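# Slide the pillow fully into its pillowcase on the table

## Task

Get the pillow entirely inside the pillowcase, lying flat rather than crumpled, with the case's open end extending well beyond the pillow; both must end up resting on the table (slight overhang past the table edge is acceptable), and the grippers must release and withdraw afterwards.

## Robot and tools

Robot: two arms, left_arm and right_arm, each ending in a parallel two-finger gripper. Each gripper's fingers point along its own +z axis and close along its y axis. The reported hand point sits between the finger pads, just under 1 cm behind the tips.

Frames. Scene frame: origin at table-top height, midway between the nominal arm bases; +x reaches out over the table, +z is up, +y is toward left_arm (arm names do not match image left/right). Actual bases: left_arm at (-0.026, +0.216, 0) m, right_arm at (+0.006, -0.328, 0) m, both turned only a fraction of a degree about z. Each arm's positions, orientations, velocities, targets and its wrist camera pose are given in that arm's own base frame; cam_high and the table use the scene frame. Reported hand positions and orientations can be a few cm off, worse at long reach.

Tool execute_actions. Argument actions: a list of actions; each action is a list of up to 15 rows, each row one control step of 1/30 s; if fewer than 15 rows, the last row is held for the remaining steps. Every row is one flat list of 14 numbers covering both arms, always all 14 even if one arm stays put: left_arm dx, dy, dz, rx, ry, rz, opening, then right_arm dx, dy, dz, rx, ry, rz, opening. All values lie in [-1, 1].
- dx, dy, dz: an offset (not a pose), along that arm's own base axes, measured from the arm's Hand target as it was when the action began. Each row counts from that same start, not from the previous row. A new action starts from the new Hand target, so sending the same offset again moves further. Scale: 1.0 = 0.6 m. A translation longer than 1.0 gets shortened along its direction.
- rx, ry, rz: a rotation-vector offset, scale 1.0 = 180 degrees, turning about the Hand target's position, again from the action's start.
- opening: absolute, not an offset. +1 fully open (about 87 mm between pads), +0.5 about 69 mm, 0 about 43 mm, -0.5 about 18 mm, -1 closed. A 0 is a real command; to keep a gripper unchanged resend its current value.
Optional argument cameras: list of names (cam_high, cam_left_wrist, cam_right_wrist) or ["all"]; [] for none; omitted/null gives all images only when actions is empty. An unknown name invalidates the call. An empty actions list returns a full status with images.

Tool zoom_image: camera (one of the three, must be among the latest images) and region [x0, y0, x1, y1] in pixels of that camera's image, top-left origin, no more than 504 by 504. cam_high is 504x504; the wrist cameras are 672x504.

Tool finished_scene: scene = the current scene number. Irreversible; call it only when the pillow is fully cased, flat, on the table and both grippers are released and clear.

Reading results. end_effector_position (m) and end_effector_quat_wxyz per arm, in its base frame. Hand target is the last commanded pose after clipping; the next offsets count from it. The gripper often stops short of it; waiting does not fix that, but the next action (even all zeros) re-requests it; if still short, send the missing distance as an extra offset. To stop pressing into something, set the target back behind the gripper. Tool commands shows current gripper commands. grip_measured is the finger position on the same scale as opening (may read up to about 0.043 off). Joint positions list waist, shoulder, elbow, wrist pitch, wrist yaw, wrist roll, then gripper on 0 (closed) to 1 (open). Joint velocities may say within noise or be omitted when all are. Joint torques include the arm's own weight; the first three wrap at ±28 N m. Motor temperatures; MOTOR HOT appears at 75 °C; at 90 °C an over-temperature fault folds that arm and disables it for the rest of the scene, and at 100 °C it goes limp.

Motion behaviour. Each step the commanded orientation is limited to within 40 degrees of the measured one; position is favoured over orientation if both cannot be met. Friction and gravity can leave the hand low, short or tilted, especially far out; tiny moves may not happen or go sideways. Check position and tilt after each move and correct. Near the first joint's axis a small hand move can swing the whole arm. Joint limits (rad): waist -2.618 to 3.054, shoulder 0 to 3.142, elbow 0 to 3.142, wrist pitch and yaw -1.571 to 1.571, wrist roll -2.094 to 2.094.

Gripping fabric: close until the pads touch, then command roughly 0.04 below the grip_measured reading at contact for a firm hold (less for lighter). Very thin material under about 1 mm gets proportionally less force. Pad force is about 20 N; closing fast can push harder.

Cameras: cam_high is fixed above the table looking down (from roughly x 0.49, y -0.08, z 1.11 in scene frame); each wrist camera rides on its gripper and may lag during motion. Calibration is approximate.

Avoid: letting the pillow or case fall or be left off the table, releasing things while they move, hard pushes, slams or strikes on the table or stand, any contact or squeezing between the two arms or grippers (the clearance check does not prevent gripper-to-gripper contact), and holding stretched or loaded poses long enough to overheat. The robot keeps its last command while you deliberate. Smooth, economical motions are preferred.

Each tool is called after ">>>" as a command line: name --argument value for each argument, lists and objects as JSON in quotes; but a table of rows of numbers goes row by row, as --pt "numbers of a row", without its own name.

## Session

>>> execute_actions --actions '[]'

Scene clock: 0.00 s.
left_arm: end_effector_position=(+0.3205, -0.2277, +0.1185) grip_measured=+0.967 end_effector_quat_wxyz=(+0.375, +0.009, +0.924, -0.070) | right_arm: end_effector_position=(+0.4278, +0.2137, +0.1401) grip_measured=+1.000 end_effector_quat_wxyz=(+0.506, -0.175, +0.834, +0.136)
Joint positions: left_arm=[-0.724 1.533 1.097 -0.426 -0.365 -0.568 0.984] | right_arm=[0.454 1.637 1.044 0.125 -0.015 0.048 1]
Joint velocities: within noise
Joint torques (N m): no reading
Motor temperatures (°C): left_arm=[23 24 24 28 21 24 21] | right_arm=[22 27 27 28 21 21 19]
Heat: left arm: 28 °C; right arm: 28 °C.
Hand target: left_arm +0.3213, -0.2286, +0.1227; +0.378, +0.008, +0.923, -0.073 | right_arm +0.4292, +0.2144, +0.1471; +0.512, -0.175, +0.830, +0.138
Tool commands: left_gripper/opening=+1.0 right_gripper/opening=+1.0

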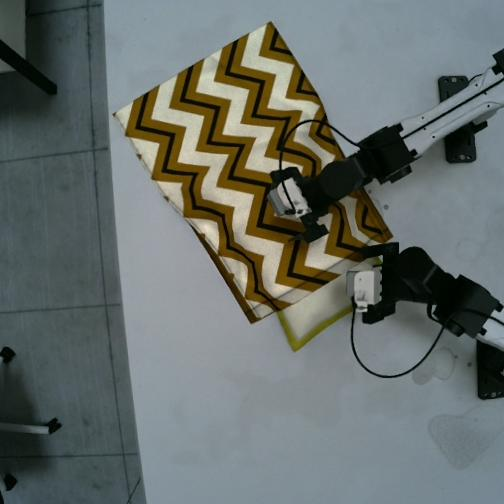

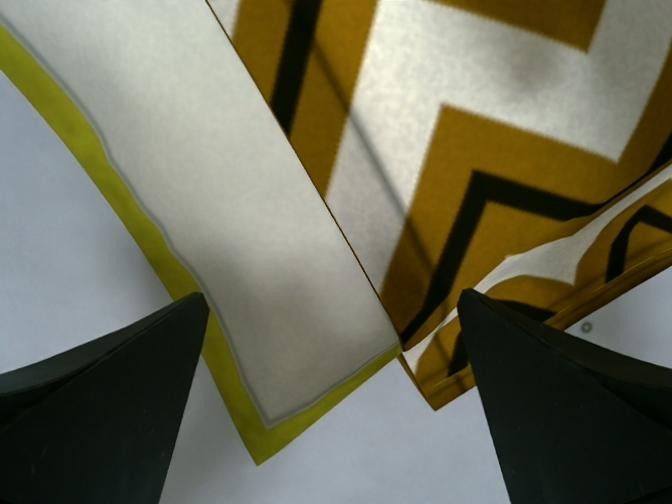

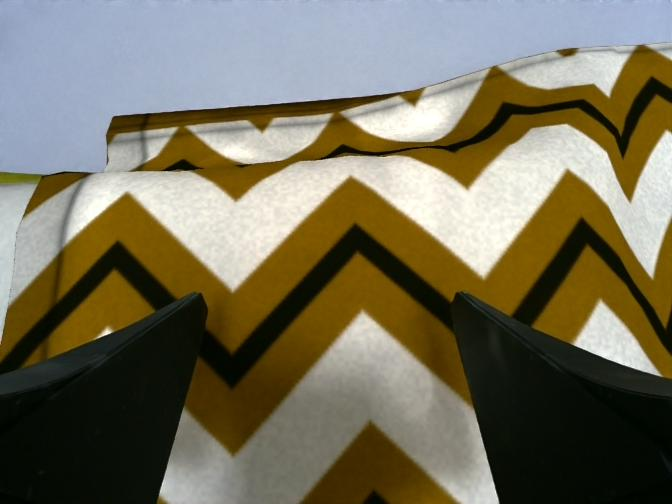

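>>> execute_actions --actions '[[[0,0.1,0.05,0,0,0,1,-0.1,-0.05,0.05,0,0,0,1]],[[0,0.12,0,0,0,0,1,-0.12,-0.1,0.05,0,0,0,1]],[[0,0.12,0,0,0,0,1,-0.1,-0.12,0.0,0,0,0,1]],[[0,0.12,0,0,0,0,1,0,-0.12,0.0,0,0,0,1]]]' --cameras '["cam_high"]'

>>> zoom_image --camera "cam_high" --region '[100, 100, 430, 400]'

Scene clock: 36.47 s.
left_arm: end_effector_position=(+0.3184, +0.0478, +0.1464) grip_measured=+0.967 end_effector_quat_wxyz=(+0.377, +0.000, +0.924, -0.071) | right_arm: end_effector_position=(+0.2359, -0.0178, +0.1972) grip_measured=+1.000 end_effector_quat_wxyz=(+0.507, -0.164, +0.834, +0.141)
Joint positions: left_arm=[0.313 1.25 0.973 -0.573 0.347 0.181 0.984] | right_arm=[-0.631 0.844 0.829 -0.814 -0.921 -0.639 1]
Joint torques (N m): left_arm=[-0.02 -3.38 11.96 1.49 0.34 0.18] | right_arm=[-0.98 0.06 8.59 1.13 -0.56 -0.35]
Motor temperatures (°C): left_arm=[23 26 28 31 21 24 21] | right_arm=[22 32 30 32 21 21 19]
Heat: left arm: 31 °C; right arm: 32 °C.
Hand target: left_arm +0.3213, +0.0474, +0.1527; +0.378, +0.008, +0.923, -0.073 | right_arm +0.2372, -0.0196, +0.2071; +0.512, -0.175, +0.829, +0.138
Off the commanded pose: left_arm 0.007 m, 1 deg | right_arm 0.010 m, 1 deg.
Images, in order (width x height): cam_high 504x504.

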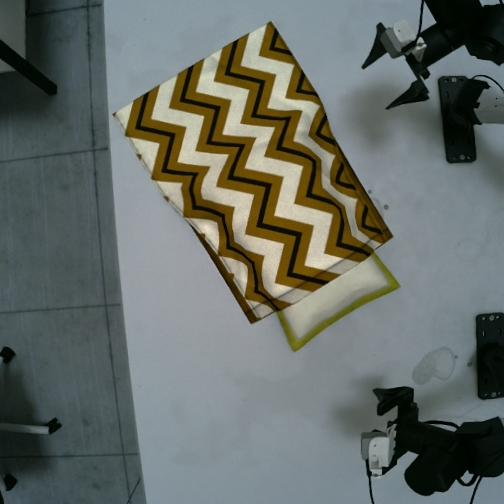

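Scaled by 1.527 from the camera's 504x504 image, which has a finer 720x720 frame.

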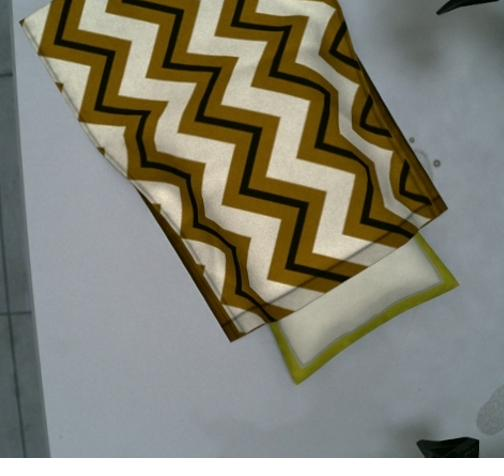

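>>> execute_actions --actions '[[[0.098,-0.08,-0.014,0.044,0.049,-0.081,0.6,-0.013,0.105,-0.036,-0.095,0.0275,0.115,0.6]],[[0.098,-0.08,-0.014,0.044,0.049,-0.081,0.6,-0.013,0.105,-0.036,-0.095,0.0275,0.115,0.6]],[[0.098,-0.08,-0.014,0.044,0.049,-0.081,0.6,-0.013,0.105,-0.036,-0.095,0.0275,0.115,0.6]],[[0.098,-0.08,-0.014,0.044,0.049,-0.081,0.6,-0.013,0.105,-0.036,-0.095,0.0275,0.115,0.6]],[[0,0,0,0,0,0,0.6,0,0,0,0,0,0,0.6]]]' --cameras '["all"]'

Scene clock: 94.47 s.
left_arm: end_effector_position=(+0.5494, -0.1443, +0.1150) grip_measured=+0.600 end_effector_quat_wxyz=(+0.227, +0.524, +0.819, +0.059) | right_arm: end_effector_position=(+0.2000, +0.2304, +0.1124) grip_measured=+0.600 end_effector_quat_wxyz=(+0.010, +0.853, -0.522, -0.004)
Joint positions: left_arm=[-0.31 2.638 2.845 -1.305 0.003 0.827 0.8] | right_arm=[0.972 1.785 1.506 -1.313 -0.007 -1.071 0.8]
Joint torques (N m): left_arm=[-0.12 -14.56 9.87 1.41 0.08 0.16] | right_arm=[-0.79 -7.41 7.66 0.19 0.06 -0.29]
Motor temperatures (°C): left_arm=[23 26 37 33 21 23 20] | right_arm=[22 28 33 31 21 21 19]
Heat: left arm: 37 °C; right arm: 33 °C.
Hand target: left_arm +0.5565, -0.1447, +0.1191; -0.001, +0.520, +0.854, -0.002 | right_arm +0.2059, +0.2324, +0.1206; +0.001, +0.855, -0.519, +0.001
Off the commanded pose: left_arm 0.008 m, 27 deg | right_arm 0.010 m, 1 deg.
elbow stopped short (left arm): the move would have taken joint 3 (elbow) straighter than the controller allows.
camera_calibration:
cam_left_wrist: T_world_to_cam=[[-0.835543, -0.445321, -0.321804, 0.428827], [-0.549421, 0.679649, 0.486018, 0.362527], [0.00227943, 0.582895, -0.812544, 0.317612], [0, 0, 0, 1]] pos_world=[0.556759, -0.24056, 0.219877]
cam_right_wrist: T_world_to_cam=[[0.891567, 0.452865, -0.00467064, -0.286587], [0.285997, -0.554994, 0.781145, 0.00217312], [0.351161, -0.697779, -0.624332, 0.306067], [0, 0, 0, 1]] pos_world=[0.147411, 0.344558, 0.188051]

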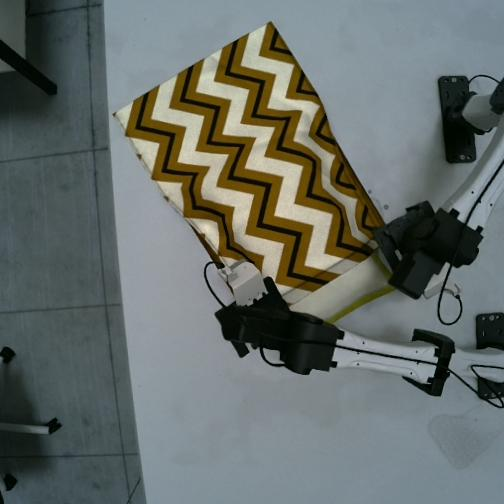

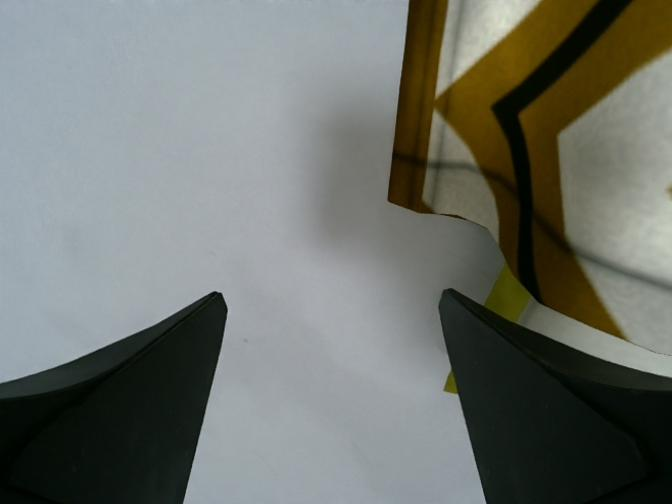

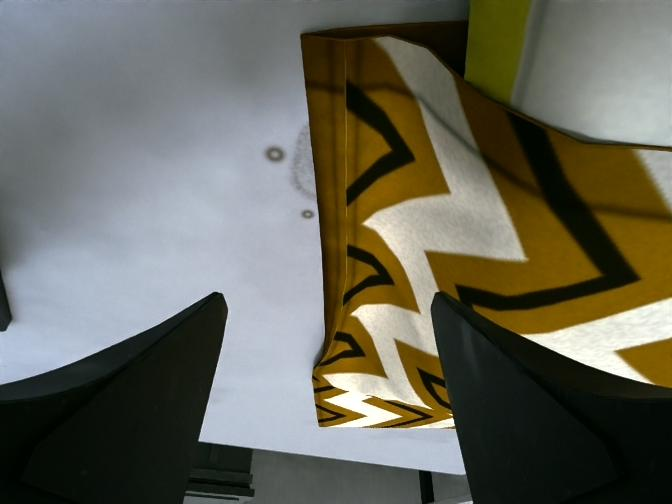

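>>> execute_actions --actions '[[[0.004,-0.021,-0.07,0,0,0,0.6,-0.006,0.011,-0.07,0,0,0,0.6]],[[0.004,-0.021,-0.07,0,0,0,0.6,-0.006,0.011,-0.07,0,0,0,0.6]],[[0,0,0,0,0,0,0.6,0,0,0,0,0,0,0.6]]]' --cameras '["all"]'

Scene clock: 123.53 s.
left_arm: end_effector_position=(+0.5586, -0.1659, +0.0339) grip_measured=+0.600 end_effector_quat_wxyz=(+0.195, +0.534, +0.821, +0.048) | right_arm: end_effector_position=(+0.1989, +0.2454, +0.0382) grip_measured=+0.600 end_effector_quat_wxyz=(+0.002, +0.857, -0.515, -0.003)
Joint positions: left_arm=[-0.341 2.805 2.862 -1.225 -0.002 0.813 0.8] | right_arm=[1.001 1.862 1.305 -1.019 -0.007 -1.059 0.8]
Joint torques (N m): left_arm=[-0.58 -16.18 8.64 1.32 0.07 -0.13] | right_arm=[0.31 -7.72 4.74 0.47 0.01 -0.01]
Motor temperatures (°C): left_arm=[23 33 39 32 21 23 20] | right_arm=[22 33 35 29 21 21 19]
Heat: left arm: 39 °C; right arm: 35 °C.
Hand target: left_arm +0.5612, -0.1699, +0.0350; -0.001, +0.520, +0.854, -0.002 | right_arm +0.1989, +0.2456, +0.0366; +0.000, +0.855, -0.519, +0.001
Off the commanded pose: left_arm 0.005 m, 24 deg | right_arm 0.002 m, 1 deg.
elbow stopped short (left arm): the move would have taken joint 3 (elbow) straighter than the controller allows.
camera_calibration:
cam_left_wrist: T_world_to_cam=[[-0.862236, -0.425894, -0.274159, 0.41737], [-0.504744, 0.677369, 0.535168, 0.394631], [-0.0422178, 0.599821, -0.799019, 0.291555], [0, 0, 0, 1]] pos_world=[0.571368, -0.264436, 0.13619]
cam_right_wrist: T_world_to_cam=[[0.883805, 0.467753, 0.0097807, -0.295416], [0.287844, -0.560117, 0.776798, 0.0698196], [0.368828, -0.683723, -0.629674, 0.263819], [0, 0, 0, 1]] pos_world=[0.143689, 0.357668, 0.114773]

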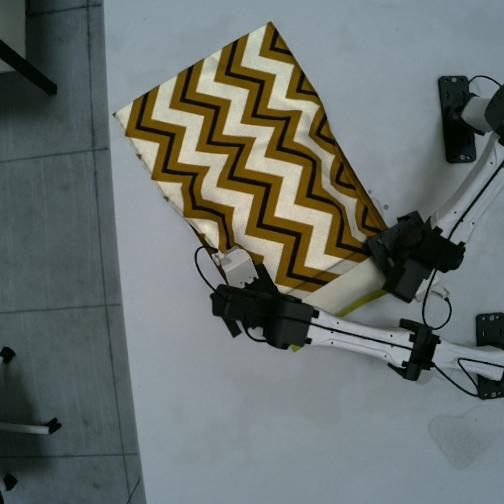

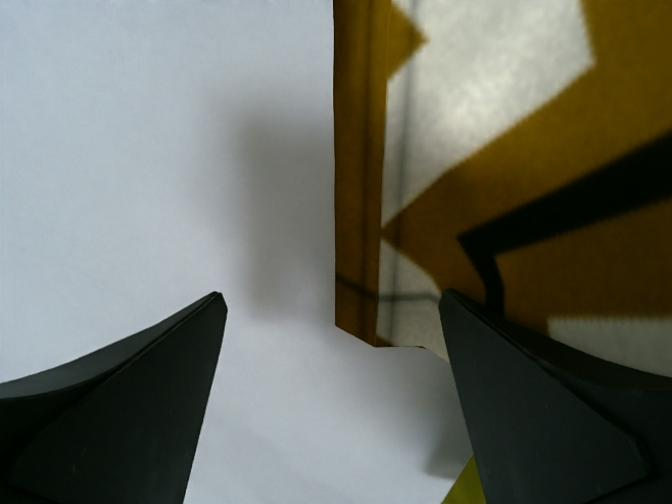

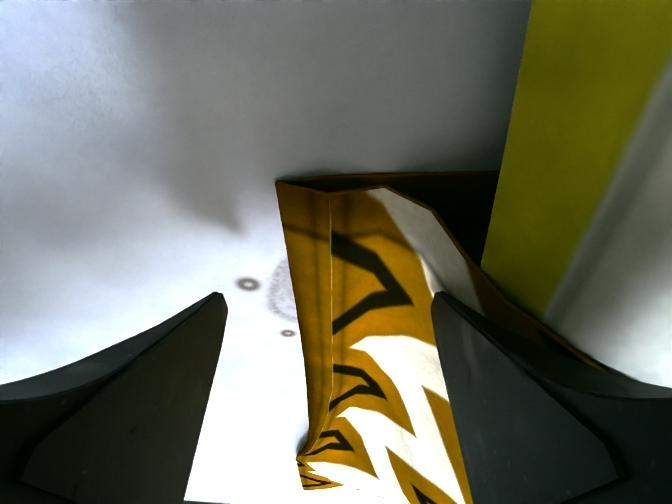

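>>> execute_actions --actions '[[[0,0,-0.025,0,0,0,0.6,-0.006,-0.012,-0.027,0,0,0,0.6]],[[0,0,-0.023,0,0,0,0.6,0,0,-0.026,0,0,0,0.6]],[[0,0,0,0,0,0,0.6,0,0,0,0,0,0,0.6]]]' --cameras '["cam_left_wrist","cam_right_wrist"]'

Scene clock: 137.57 s.
left_arm: end_effector_position=(+0.5605, -0.1666, +0.0263) grip_measured=+0.600 end_effector_quat_wxyz=(+0.194, +0.533, +0.822, +0.048) | right_arm: end_effector_position=(+0.1965, +0.2408, +0.0113) grip_measured=+0.600 end_effector_quat_wxyz=(-0.005, +0.857, -0.515, -0.002)
Joint positions: left_arm=[-0.341 2.82 2.862 -1.21 -0.003 0.809 0.8] | right_arm=[1.001 1.867 1.199 -0.892 -0.004 -1.058 0.8]
Joint torques (N m): left_arm=[-0.46 -12.57 8.76 1.33 0.13 -0.19] | right_arm=[-0.05 -6.54 3.92 0.42 -0.01 0]
Motor temperatures (°C): left_arm=[23 40 39 32 21 23 20] | right_arm=[22 34 34 28 21 21 19]
Heat: left arm: 40 °C; right arm: 34 °C.
Hand target: left_arm +0.5612, -0.1699, +0.0061; -0.001, +0.520, +0.854, -0.002 | right_arm +0.1952, +0.2383, +0.0048; +0.000, +0.855, -0.519, +0.001
Off the commanded pose: left_arm 0.020 m, 23 deg | right_arm 0.007 m, 1 deg.
elbow stopped short (left arm): the move would have taken joint 3 (elbow) straighter than the controller allows.
camera_calibration:
cam_left_wrist: T_world_to_cam=[[-0.861361, -0.428536, -0.27279, 0.415587], [-0.505987, 0.676088, 0.535613, 0.400648], [-0.0450992, 0.599385, -0.79919, 0.287561], [0, 0, 0, 1]] pos_world=[0.573662, -0.265139, 0.128591]
cam_right_wrist: T_world_to_cam=[[0.883805, 0.467238, 0.0240376, -0.290881], [0.279671, -0.568804, 0.773464, 0.0925539], [0.375065, -0.676868, -0.633385, 0.241858], [0, 0, 0, 1]] pos_world=[0.140484, 0.352262, 0.0885944]
Images, in order (width x height): cam_left_wrist 672x504, cam_right_wrist 672x504.

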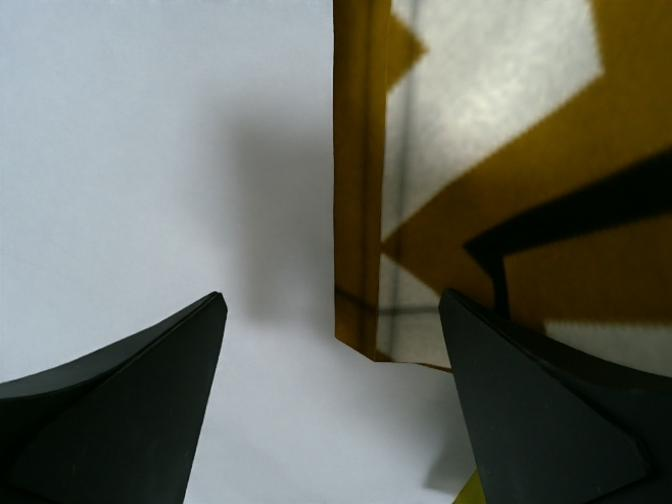

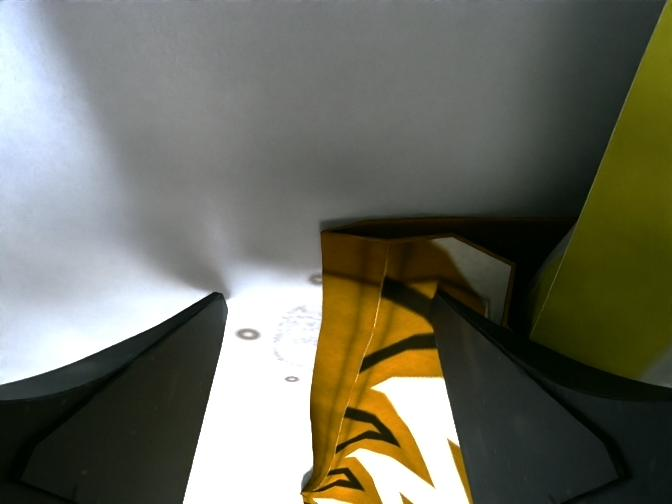

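>>> execute_actions --actions '[[[-0.002,0,-0.015,0,0,0,0.6,0,0,-0.007,0,0,0,0.6]],[[0,0,-0.01,0,0,0,0.6,0,0,0,0,0,0,0.6]]]' --cameras '["cam_left_wrist","cam_right_wrist"]'

Scene clock: 146.33 s.
left_arm: end_effector_position=(+0.5609, -0.1667, +0.0256) grip_measured=+0.600 end_effector_quat_wxyz=(+0.195, +0.532, +0.823, +0.048) | right_arm: end_effector_position=(+0.1977, +0.2412, +0.0101) grip_measured=+0.600 end_effector_quat_wxyz=(-0.008, +0.857, -0.515, +0.001)
Joint positions: left_arm=[-0.341 2.824 2.867 -1.21 -0.003 0.807 0.8] | right_arm=[1.001 1.867 1.193 -0.88 0.001 -1.058 0.8]
Joint torques (N m): left_arm=[-0.51 -10.44 8.16 1.35 0.18 -0.16] | right_arm=[-0.42 -6.23 3.81 0.5 0.01 0.01]
Heat: left arm: 41 °C; right arm: 34 °C.
Hand target: left_arm +0.5601, -0.1699, -0.0086; -0.001, +0.520, +0.854, -0.002 | right_arm +0.1952, +0.2384, +0.0006; +0.000, +0.855, -0.519, +0.001
Off the commanded pose: left_arm 0.035 m, 24 deg | right_arm 0.010 m, 1 deg.
elbow stopped short (left arm): the move would have taken joint 3 (elbow) straighter than the controller allows.
elbow read too straight (left arm): the controller reads joint 3 (elbow) straighter than it allows; while it does, the hand can move without a command.
camera_calibration:
cam_left_wrist: T_world_to_cam=[[-0.860015, -0.431072, -0.27304, 0.414519], [-0.508194, 0.675375, 0.534423, 0.402504], [-0.0459704, 0.598369, -0.799901, 0.287429], [0, 0, 0, 1]] pos_world=[0.574256, -0.265142, 0.127988]
cam_right_wrist: T_world_to_cam=[[0.883641, 0.467076, 0.0319039, -0.292161], [0.27396, -0.571146, 0.773782, 0.0951517], [0.379637, -0.675005, -0.632649, 0.239485], [0, 0, 0, 1]] pos_world=[0.141181, 0.35246, 0.087204]
Images, in order (width x height): cam_left_wrist 672x504, cam_right_wrist 672x504.

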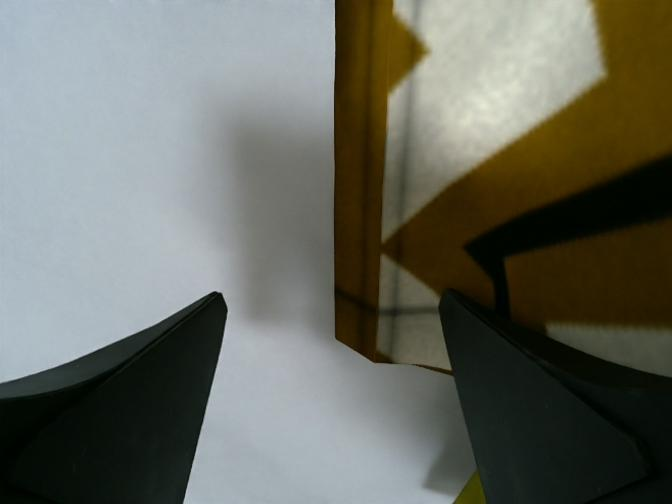

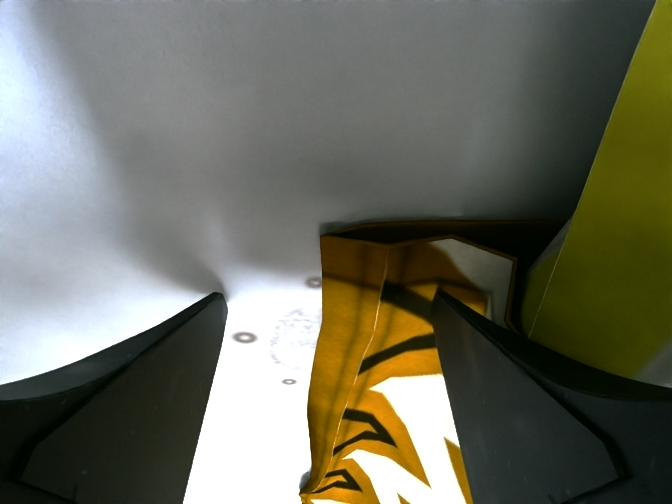

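>>> execute_actions --actions '[[[0,0.02,0.08,0,0,0,0.6,0,0,0,0,0,0,0]],[[-0.05,0.02,0.08,0,0,0,0.6,0,0,0,0,0,0,-0.5]],[[0,0,0,0,0,0,0.6,0,0,0,0,0,0,-1]],[[0,0,0,0,0,0,0.6,0,0,0,0,0,0,-1]],[[0,0,0,0,0,0,0.6,0,0,0.05,0,0,0,-1]]]' --cameras '["all"]'

Scene clock: 178.87 s.
left_arm: end_effector_position=(+0.5321, -0.1502, +0.0795) grip_measured=+0.600 end_effector_quat_wxyz=(+0.173, +0.530, +0.829, +0.043) | right_arm: end_effector_position=(+0.1938, +0.2303, +0.0180) grip_measured=-0.943 end_effector_quat_wxyz=(+0.019, +0.857, -0.515, +0.007)
Joint positions: left_arm=[-0.33 2.706 2.867 -1.374 -0.002 0.807 0.8] | right_arm=[1.001 1.866 1.217 -0.96 0.015 -1.058 0.029]
Joint torques (N m): left_arm=[0.24 -17.14 7.8 0.94 0.08 0.04] | right_arm=[-0.23 -9.55 6.91 0.13 -0.19 -0.07]
Heat: left arm: 39 °C; right arm: 33 °C.
Hand target: left_arm +0.5301, -0.1459, +0.0873; -0.001, +0.520, +0.854, -0.002 | right_arm +0.1952, +0.2383, +0.0306; +0.001, +0.855, -0.519, +0.001
Off the commanded pose: left_arm 0.009 m, 21 deg | right_arm 0.015 m, 2 deg.
elbow stopped short (left arm): the move would have taken joint 3 (elbow) straighter than the controller allows.
elbow read too straight (left arm): the controller reads joint 3 (elbow) straighter than it allows; while it does, the hand can move without a command.
camera_calibration:
cam_left_wrist: T_world_to_cam=[[-0.866405, -0.436742, -0.24207, 0.41163], [-0.491749, 0.662051, 0.565572, 0.334609], [-0.086747, 0.609053, -0.788372, 0.341675], [0, 0, 0, 1]] pos_world=[0.550821, -0.24985, 0.179764]
cam_right_wrist: T_world_to_cam=[[0.88376, 0.467869, -0.00814623, -0.283299], [0.287485, -0.529133, 0.798355, 0.071117], [0.369215, -0.707896, -0.602132, 0.247647], [0, 0, 0, 1]] pos_world=[0.138489, 0.345485, 0.0900316]

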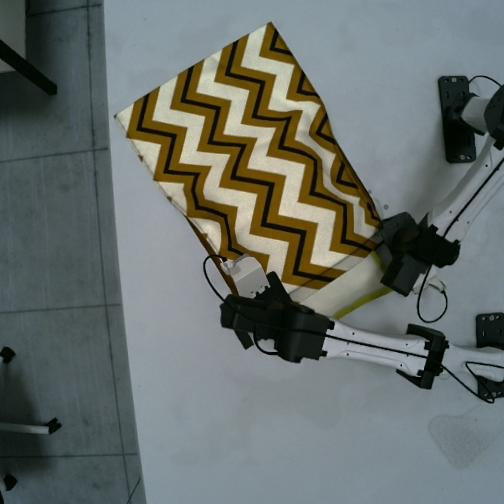

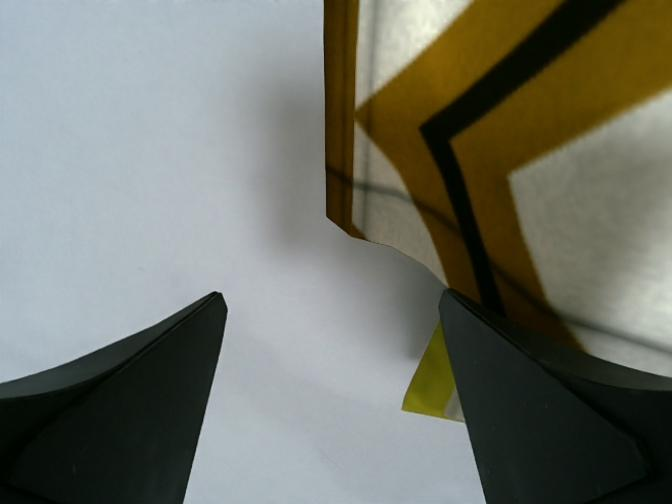

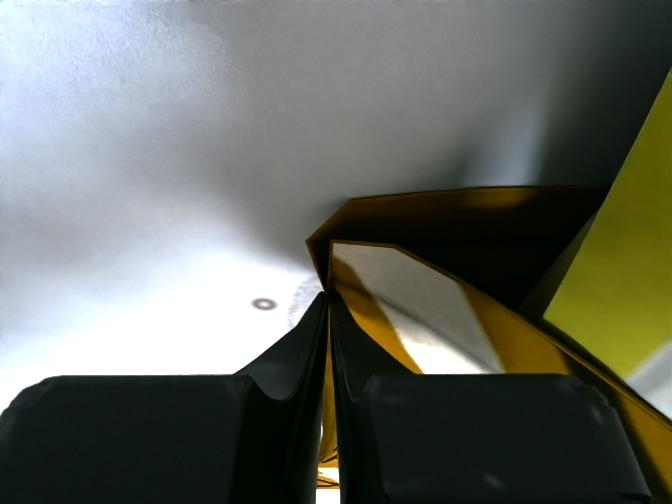

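>>> execute_actions --actions '[[[-0.03,0.02,0.02,0,0,0,0.6,-0.05,0.015,0.01,0,0,0,-1]],[[-0.03,0,0,0,0,0,0.6,-0.05,0.015,0,0,0,0,-1]],[[0,0,0,0,0,0,0.6,-0.05,0.015,0,0,0,0,-1]],[[0,0,0,0,0,0,0.6,-0.05,0.015,0,0,0,0,-1]],[[0,0,0,0,0,0,0.6,0,0,0,0,0,0,-1]]]' --cameras '["all"]'

Scene clock: 190.77 s.
left_arm: end_effector_position=(+0.4972, -0.1330, +0.0797) grip_measured=+0.600 end_effector_quat_wxyz=(+0.104, +0.531, +0.840, +0.027) | right_arm: end_effector_position=(+0.0782, +0.2764, +0.0310) grip_measured=-0.943 end_effector_quat_wxyz=(+0.002, +0.858, -0.513, +0.008)
Joint positions: left_arm=[-0.321 2.693 2.867 -1.53 -0.002 0.807 0.8] | right_arm=[1.393 1.82 1.217 -0.978 0.013 -0.671 0.028]
Joint torques (N m): left_arm=[-0.49 -18.99 7.32 0.67 0.11 -0.11] | right_arm=[-0.24 -9.21 5.01 0.23 -0.19 -0.1]
Heat: left arm: 42 °C; right arm: 34 °C.
Hand target: left_arm +0.4941, -0.1338, +0.0994; -0.001, +0.520, +0.854, -0.002 | right_arm +0.0751, +0.2743, +0.0366; +0.000, +0.855, -0.519, +0.001
Off the commanded pose: left_arm 0.020 m, 13 deg | right_arm 0.007 m, 1 deg.
elbow stopped short (left arm): the move would have taken joint 3 (elbow) straighter than the controller allows.
elbow read too straight (left arm): the controller reads joint 3 (elbow) straighter than it allows; while it does, the hand can move without a command.
camera_calibration:
cam_left_wrist: T_world_to_cam=[[-0.888382, -0.436291, -0.142923, 0.392048], [-0.414935, 0.629783, 0.65666, 0.256255], [-0.196484, 0.642669, -0.740521, 0.383583], [0, 0, 0, 1]] pos_world=[0.529985, -0.236855, 0.171811]
cam_right_wrist: T_world_to_cam=[[0.881481, 0.471758, 0.0208816, -0.20433], [0.275503, -0.549685, 0.788635, 0.125254], [0.383523, -0.689414, -0.614507, 0.324961], [0, 0, 0, 1]] pos_world=[0.0209755, 0.389277, 0.105177]

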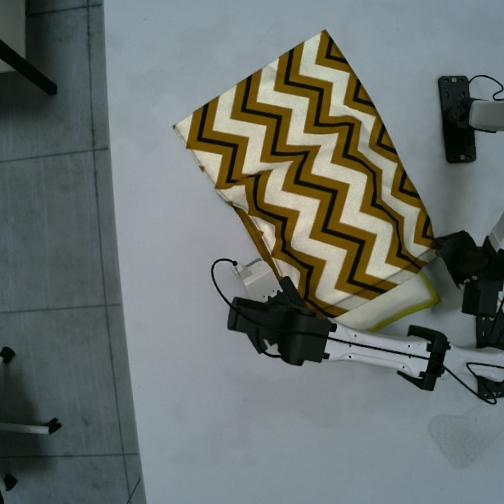

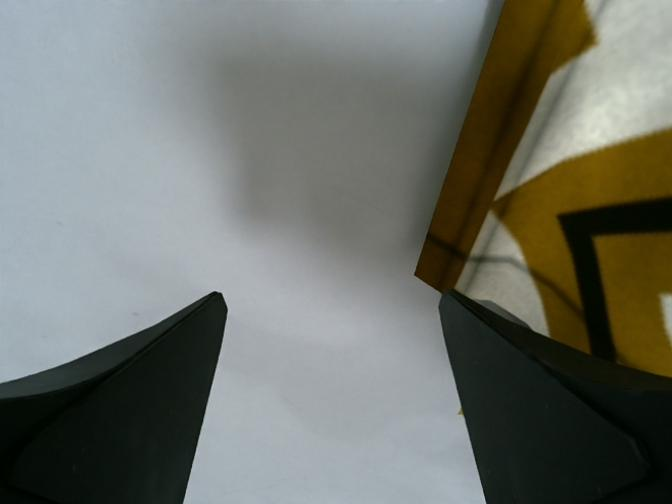

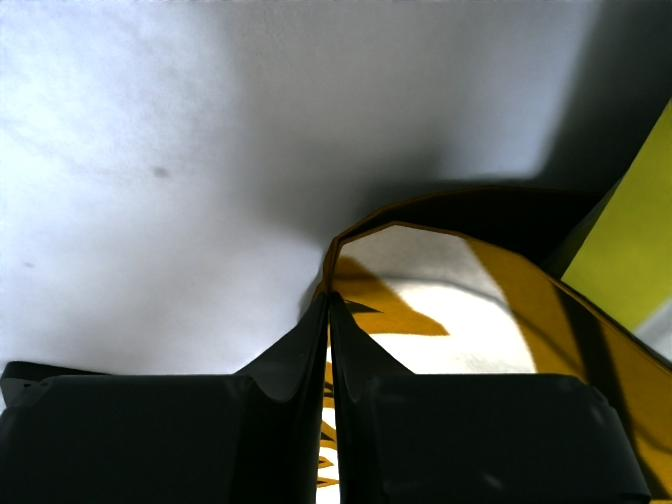

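>>> execute_actions --actions '[[[-0.05,0.01,-0.04,0,0,0,0.6,0,0,0,0,0,0,-1]],[[-0.036,0.007,-0.05,0,0,0,0.6,0,0,0,0,0,0,-1]],[[0,0,-0.03,0,0,0,0.6,0,0,0,0,0,0,-1]],[[0,0,0,0,0,0,0.6,0,0,0,0,0,0,-1]]]' --cameras '["cam_left_wrist"]'

Scene clock: 204.97 s.
left_arm: end_effector_position=(+0.4410, -0.1183, +0.0160) grip_measured=+0.600 end_effector_quat_wxyz=(-0.019, +0.522, +0.852, -0.003) | right_arm: end_effector_position=(+0.0782, +0.2764, +0.0310) grip_measured=-0.943 end_effector_quat_wxyz=(+0.002, +0.858, -0.513, +0.008)
Joint positions: left_arm=[-0.327 2.577 2.374 -1.406 -0.002 0.773 0.8] | right_arm=[1.393 1.82 1.217 -0.978 0.013 -0.671 0.028]
Joint torques (N m): left_arm=[-0.66 -18.09 6.16 0.44 0.17 -0.13] | right_arm=[-0.34 -9.05 5.12 0.23 -0.11 0.04]
Motor temperatures (°C): left_arm=[23 48 37 30 21 23 20] | right_arm=[22 36 31 27 21 20 20]
Heat: left arm: 48 °C; right arm: 36 °C.
Hand target: left_arm +0.4425, -0.1236, +0.0273; -0.001, +0.520, +0.854, -0.002 | right_arm +0.0751, +0.2743, +0.0366; +0.000, +0.855, -0.518, +0.001
Off the commanded pose: left_arm 0.012 m, 2 deg | right_arm 0.007 m, 1 deg.
camera_calibration:
cam_left_wrist: T_world_to_cam=[[-0.88868, -0.456994, 0.0374854, 0.334216], [-0.256962, 0.564062, 0.784732, 0.185967], [-0.379762, 0.687743, -0.618701, 0.40021], [0, 0, 0, 1]] pos_world=[0.496782, -0.227404, 0.0891477]
Images, in order (width x height): cam_left_wrist 672x504.

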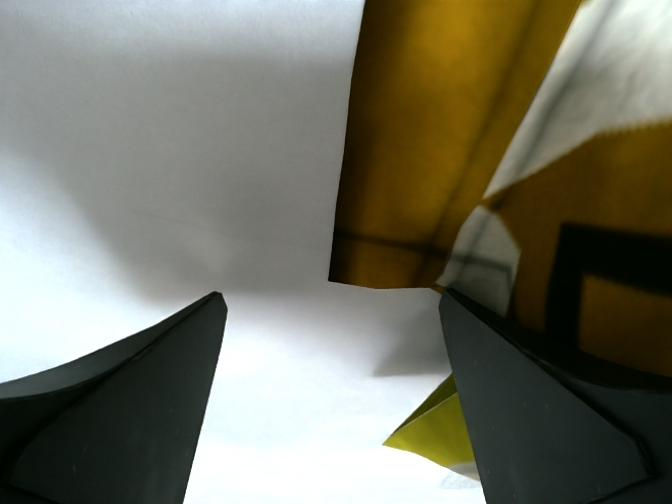

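>>> execute_actions --actions '[[[0,-0.05,0,0,0,0,0.7,0,0,0,0,0,0,-1]],[[0,0,-0.025,0,0,0,0.7,0,0,0,0,0,0,-1]],[[0,0,-0.015,0,0,0,0.7,0,0,0,0,0,0,-1]]]' --cameras '["cam_left_wrist"]'

Scene clock: 213.83 s.
left_arm: end_effector_position=(+0.4437, -0.1533, +0.0129) grip_measured=+0.700 end_effector_quat_wxyz=(+0.002, +0.526, +0.850, +0.002) | right_arm: end_effector_position=(+0.0782, +0.2764, +0.0310) grip_measured=-0.943 end_effector_quat_wxyz=(+0.002, +0.858, -0.513, +0.008)
Joint positions: left_arm=[-0.392 2.605 2.421 -1.382 -0.003 0.716 0.85] | right_arm=[1.393 1.82 1.217 -0.978 0.013 -0.671 0.028]
Joint torques (N m): left_arm=[-0.02 -14.13 5.75 0.64 0.21 -0.17] | right_arm=[-0.23 -9.1 5.08 0.25 -0.22 -0.07]
Heat: left arm: 48 °C; right arm: 36 °C.
Hand target: left_arm +0.4424, -0.1537, +0.0033; -0.001, +0.520, +0.854, -0.002 | right_arm +0.0751, +0.2744, +0.0366; +0.000, +0.855, -0.518, +0.001
Off the commanded pose: left_arm 0.010 m, 1 deg | right_arm 0.007 m, 1 deg.
camera_calibration:
cam_left_wrist: T_world_to_cam=[[-0.893562, -0.448889, 0.00682758, 0.324663], [-0.28405, 0.577078, 0.7657, 0.223018], [-0.347654, 0.682261, -0.643162, 0.408535], [0, 0, 0, 1]] pos_world=[0.495483, -0.261689, 0.0897726]
Images, in order (width x height): cam_left_wrist 672x504.

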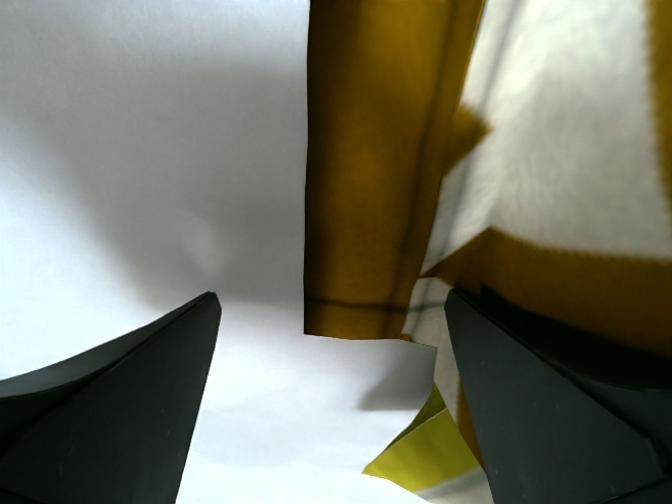

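>>> execute_actions --actions '[[[0,0,-0.02,0,0,0,0.8,0,0,0,0,0,0,-1]],[[0,0,-0.012,0,0,0,0.8,0,0,0,0,0,0,-1]]]' --cameras '["cam_left_wrist"]'

Scene clock: 220.70 s.
left_arm: end_effector_position=(+0.4448, -0.1523, +0.0112) grip_measured=+0.800 end_effector_quat_wxyz=(+0.010, +0.526, +0.851, +0.005) | right_arm: end_effector_position=(+0.0782, +0.2764, +0.0310) grip_measured=-0.943 end_effector_quat_wxyz=(+0.002, +0.858, -0.513, +0.008)
Joint positions: left_arm=[-0.39 2.577 2.363 -1.335 -0.006 0.716 0.9] | right_arm=[1.393 1.82 1.217 -0.978 0.013 -0.671 0.028]
Joint torques (N m): left_arm=[-0.09 -11.62 3.56 0.95 0.23 -0.14] | right_arm=[-0.43 -9.1 4.96 0.27 -0.16 0.01]
Heat: left arm: 47 °C; right arm: 37 °C.
Hand target: left_arm +0.4424, -0.1536, -0.0160; -0.001, +0.520, +0.854, -0.002 | right_arm +0.0751, +0.2744, +0.0366; +0.000, +0.855, -0.518, +0.001
Off the commanded pose: left_arm 0.027 m, 2 deg | right_arm 0.007 m, 1 deg.
camera_calibration:
cam_left_wrist: T_world_to_cam=[[-0.892843, -0.450317, -0.00674346, 0.325635], [-0.29781, 0.579103, 0.758913, 0.230589], [-0.337847, 0.679598, -0.651157, 0.402434], [0, 0, 0, 1]] pos_world=[0.495374, -0.260389, 0.0892468]
Images, in order (width x height): cam_left_wrist 672x504.

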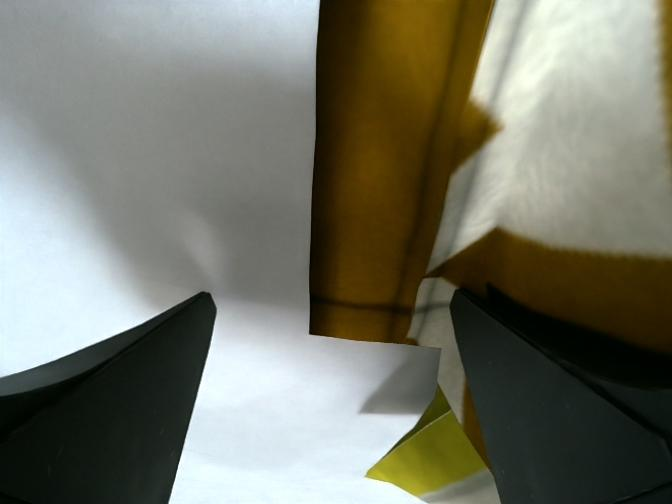

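>>> execute_actions --actions '[[[0,0,0.015,0,0,0,0.3,0,0,0,0,0,0,-1]],[[0,0,0.0,0,0,0,-0.3,0,0,0,0,0,0,-1]],[[0,0,0,0,0,0,-1,0,0,0,0,0,0,-1]],[[0,0,0,0,0,0,-1,0,0,0,0,0,0,-1]],[[0,0,0.06,0,0,0,-1,0,0,0,0,0,0,-1]],[[0,0,0.03,0,0,0,-1,0,0,0,0,0,0,-1]]]' --cameras '["all"]'

Scene clock: 230.47 s.
left_arm: end_effector_position=(+0.4420, -0.1581, +0.0484) grip_measured=-0.978 end_effector_quat_wxyz=(+0.007, +0.523, +0.852, -0.005) | right_arm: end_effector_position=(+0.0782, +0.2764, +0.0310) grip_measured=-0.943 end_effector_quat_wxyz=(+0.002, +0.858, -0.513, +0.008)
Joint positions: left_arm=[-0.397 2.643 2.639 -1.553 0.011 0.705 0.011] | right_arm=[1.393 1.82 1.217 -0.978 0.013 -0.671 0.028]
Joint torques (N m): left_arm=[0.44 -13.55 9.62 0.27 0.05 -0.01] | right_arm=[-0.18 -9.06 5 0.21 -0.19 0.03]
Heat: left arm: 46 °C; right arm: 37 °C.
Hand target: left_arm +0.4425, -0.1536, +0.0470; -0.001, +0.520, +0.854, -0.002 | right_arm +0.0751, +0.2744, +0.0366; +0.000, +0.855, -0.518, +0.001
Off the commanded pose: left_arm 0.005 m, 1 deg | right_arm 0.007 m, 1 deg.
joint sent to its limit (left arm) — joint 4 (wrist pitch), lower limit. The joint targets still meet the commanded pose.
camera_calibration:
cam_left_wrist: T_world_to_cam=[[-0.890713, -0.454402, 0.012205, 0.318288], [-0.289472, 0.587713, 0.755512, 0.202763], [-0.350479, 0.669412, -0.655021, 0.433895], [0, 0, 0, 1]] pos_world=[0.494269, -0.26499, 0.127135]
cam_right_wrist: T_world_to_cam=[[0.881481, 0.471758, 0.0208816, -0.20433], [0.275503, -0.549685, 0.788635, 0.125254], [0.383523, -0.689414, -0.614507, 0.324961], [0, 0, 0, 1]] pos_world=[0.0209755, 0.389277, 0.105177]

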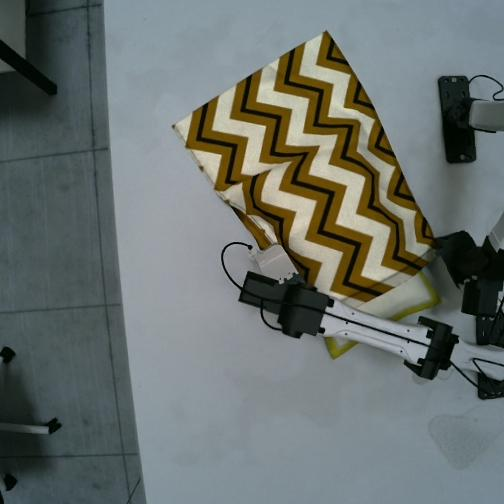

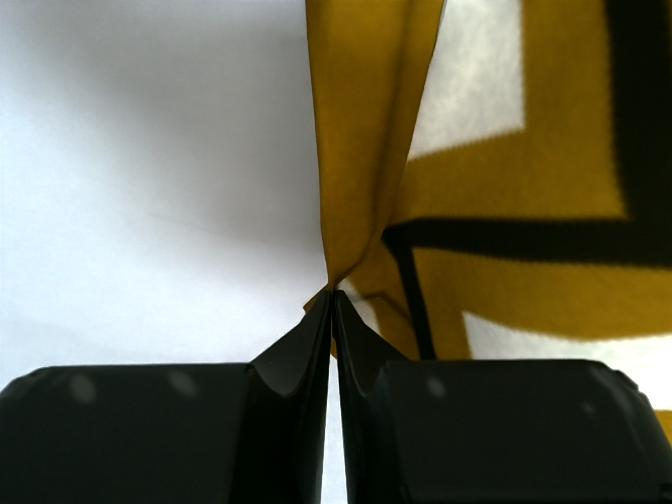

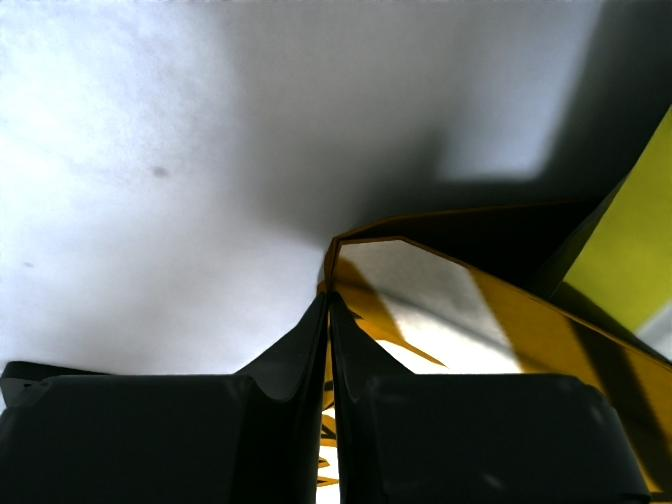

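>>> execute_actions --actions '[[[0,0,0.08,-0.014,-0.039,0,-1,0,0,0.09,0.041,-0.007,0,-1]],[[0,0,0.08,-0.014,-0.039,0,-1,0,0,0.09,0.041,-0.007,0,-1]],[[0,0,0.08,-0.014,-0.039,0,-1,0,0,0.09,0.041,-0.007,0,-1]],[[0,0,0.08,-0.014,-0.039,0,-1,0,0,0.08,0.041,-0.007,0,-1]],[[0,0,0,0,0,0,-1,0,0,0,0,0,0,-1]]]' --cameras '["all"]'

Scene clock: 254.77 s.
left_arm: end_effector_position=(+0.4283, -0.1534, +0.2202) grip_measured=-0.978 end_effector_quat_wxyz=(+0.210, +0.512, +0.832, +0.029) | right_arm: end_effector_position=(+0.0794, +0.2736, +0.2376) grip_measured=-0.944 end_effector_quat_wxyz=(-0.235, +0.830, -0.500, -0.079)
Joint positions: left_arm=[-0.401 2.126 2.393 -1.41 0.005 0.702 0.011] | right_arm=[1.391 1.347 1.518 -1.242 0.018 -0.671 0.028]
Joint torques (N m): left_arm=[0.2 -12.78 10.37 1.68 -0.19 -0.01] | right_arm=[-0.28 -4.08 8.02 1 -0.29 0.03]
Heat: left arm: 47 °C; right arm: 38 °C.
Hand target: left_arm +0.4426, -0.1535, +0.2390; +0.251, +0.503, +0.826, +0.050 | right_arm +0.0752, +0.2744, +0.2466; -0.240, +0.826, -0.501, -0.094
Off the commanded pose: left_arm 0.024 m, 5 deg | right_arm 0.010 m, 2 deg.
camera_calibration:
cam_left_wrist: T_world_to_cam=[[-0.843815, -0.473614, -0.252323, 0.341378], [-0.533177, 0.686626, 0.494234, 0.243358], [-0.0608248, 0.551574, -0.831905, 0.43527], [0, 0, 0, 1]] pos_world=[0.444288, -0.245498, 0.327965]
cam_right_wrist: T_world_to_cam=[[0.866264, 0.379743, 0.324626, -0.254275], [0.211913, -0.867739, 0.44958, 0.133112], [0.452416, -0.320662, -0.832163, 0.39489], [0, 0, 0, 1]] pos_world=[0.013406, 0.338692, 0.351313]

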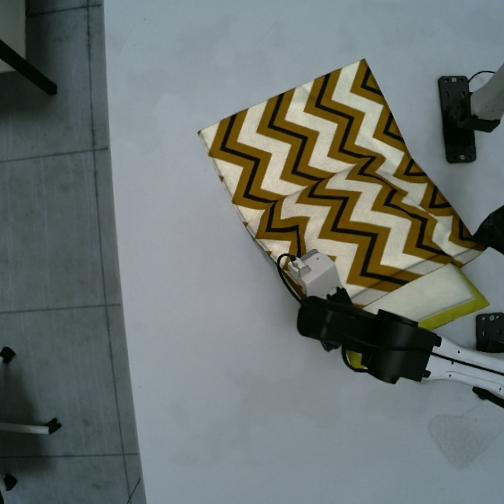

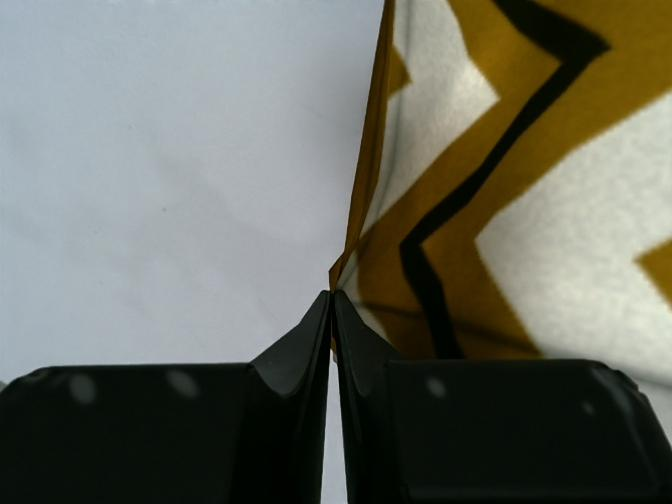

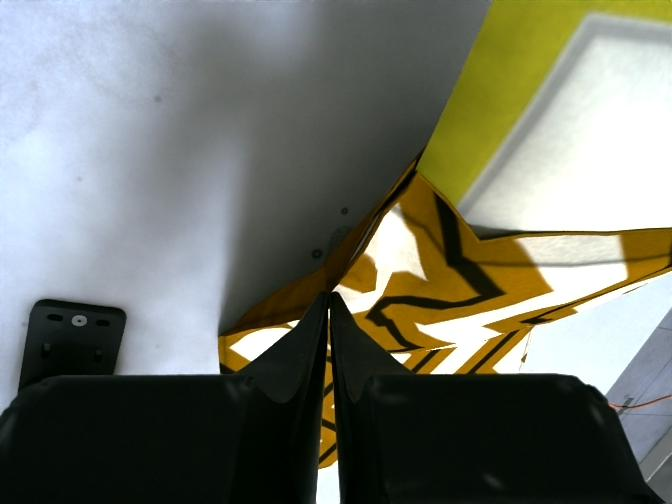

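>>> execute_actions --actions '[[[0,0,0.09,-0.014,-0.039,0,-1,0,0,0.09,0.041,-0.007,0,-1]],[[0,0,0.09,-0.014,-0.039,0,-1,0,0,0.09,0.041,-0.007,0,-1]],[[0,0,0.09,-0.014,-0.039,0,-1,0,0,0.09,0.041,-0.007,0,-1]],[[0,0,0.09,-0.014,-0.039,0,-1,0,0,0.08,0.041,-0.007,0,-1]],[[0,0,0,0,0,0,-1,0,0,0,0,0,0,-1]]]' --cameras '["all"]'

Scene clock: 262.27 s.
left_arm: end_effector_position=(+0.4357, -0.1549, +0.4306) grip_measured=-0.978 end_effector_quat_wxyz=(+0.511, +0.449, +0.727, +0.093) | right_arm: end_effector_position=(+0.0776, +0.2747, +0.4469) grip_measured=-0.944 end_effector_quat_wxyz=(-0.452, +0.750, -0.453, -0.168)
Joint positions: left_arm=[-0.414 2.018 2.848 -1.308 -0.035 0.714 0.011] | right_arm=[1.389 1.465 2.393 -1.493 0.005 -0.67 0.028]
Joint torques (N m): left_arm=[-0.08 -9.5 7.45 2.68 -0.09 0.23] | right_arm=[-0.75 -2.51 5.3 1.84 -0.17 0.02]
Heat: left arm: 48 °C; right arm: 37 °C.
Hand target: left_arm +0.4425, -0.1536, +0.4551; +0.486, +0.452, +0.741, +0.098 | right_arm +0.0752, +0.2744, +0.4567; -0.464, +0.741, -0.450, -0.182
Off the commanded pose: left_arm 0.025 m, 3 deg | right_arm 0.010 m, 2 deg.
elbow stopped short (left arm): the move would have taken joint 3 (elbow) straighter than the controller allows.
camera_calibration:
cam_left_wrist: T_world_to_cam=[[-0.56804, -0.577671, -0.586198, 0.407439], [-0.676881, 0.733082, -0.0665038, 0.455698], [0.468148, 0.359009, -0.807434, 0.340733], [0, 0, 0, 1]] pos_world=[0.380381, -0.221025, 0.544265]
cam_right_wrist: T_world_to_cam=[[0.828908, 0.16684, 0.533925, -0.353103], [0.200158, -0.979753, -0.00458987, 0.275022], [0.522349, 0.110674, -0.845519, 0.452252], [0, 0, 0, 1]] pos_world=[0.00140852, 0.278312, 0.572181]

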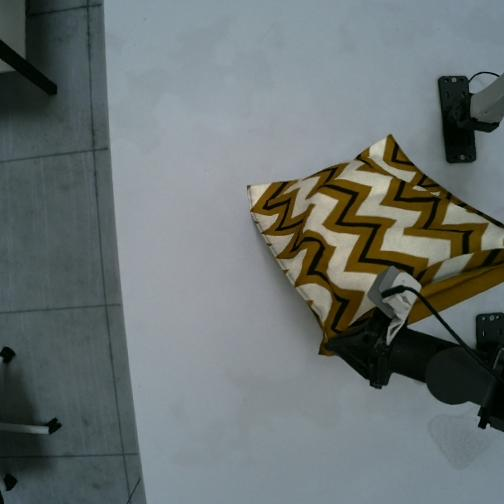

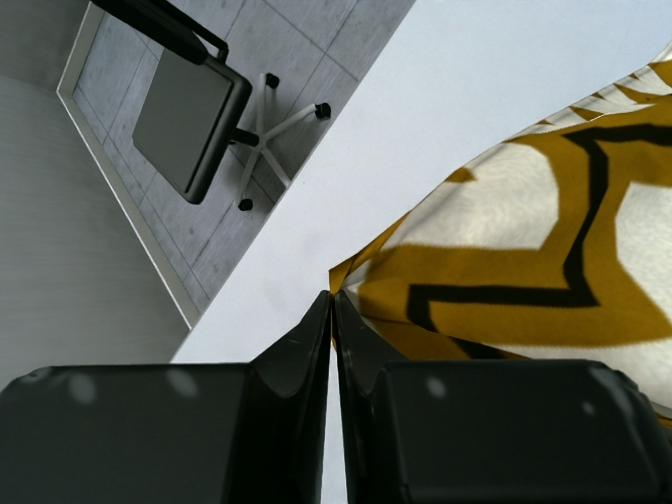

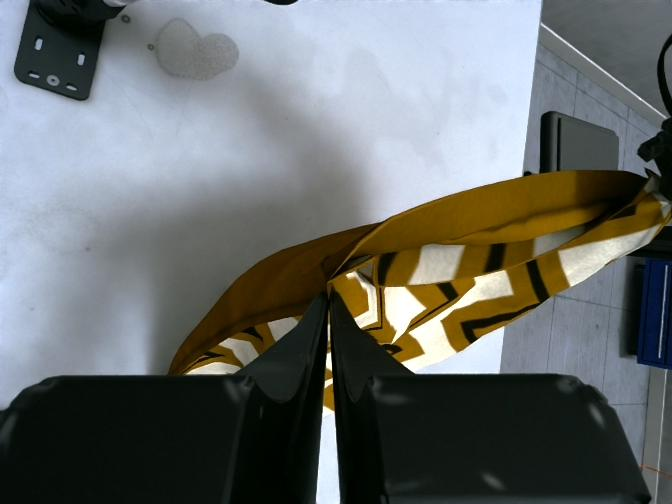

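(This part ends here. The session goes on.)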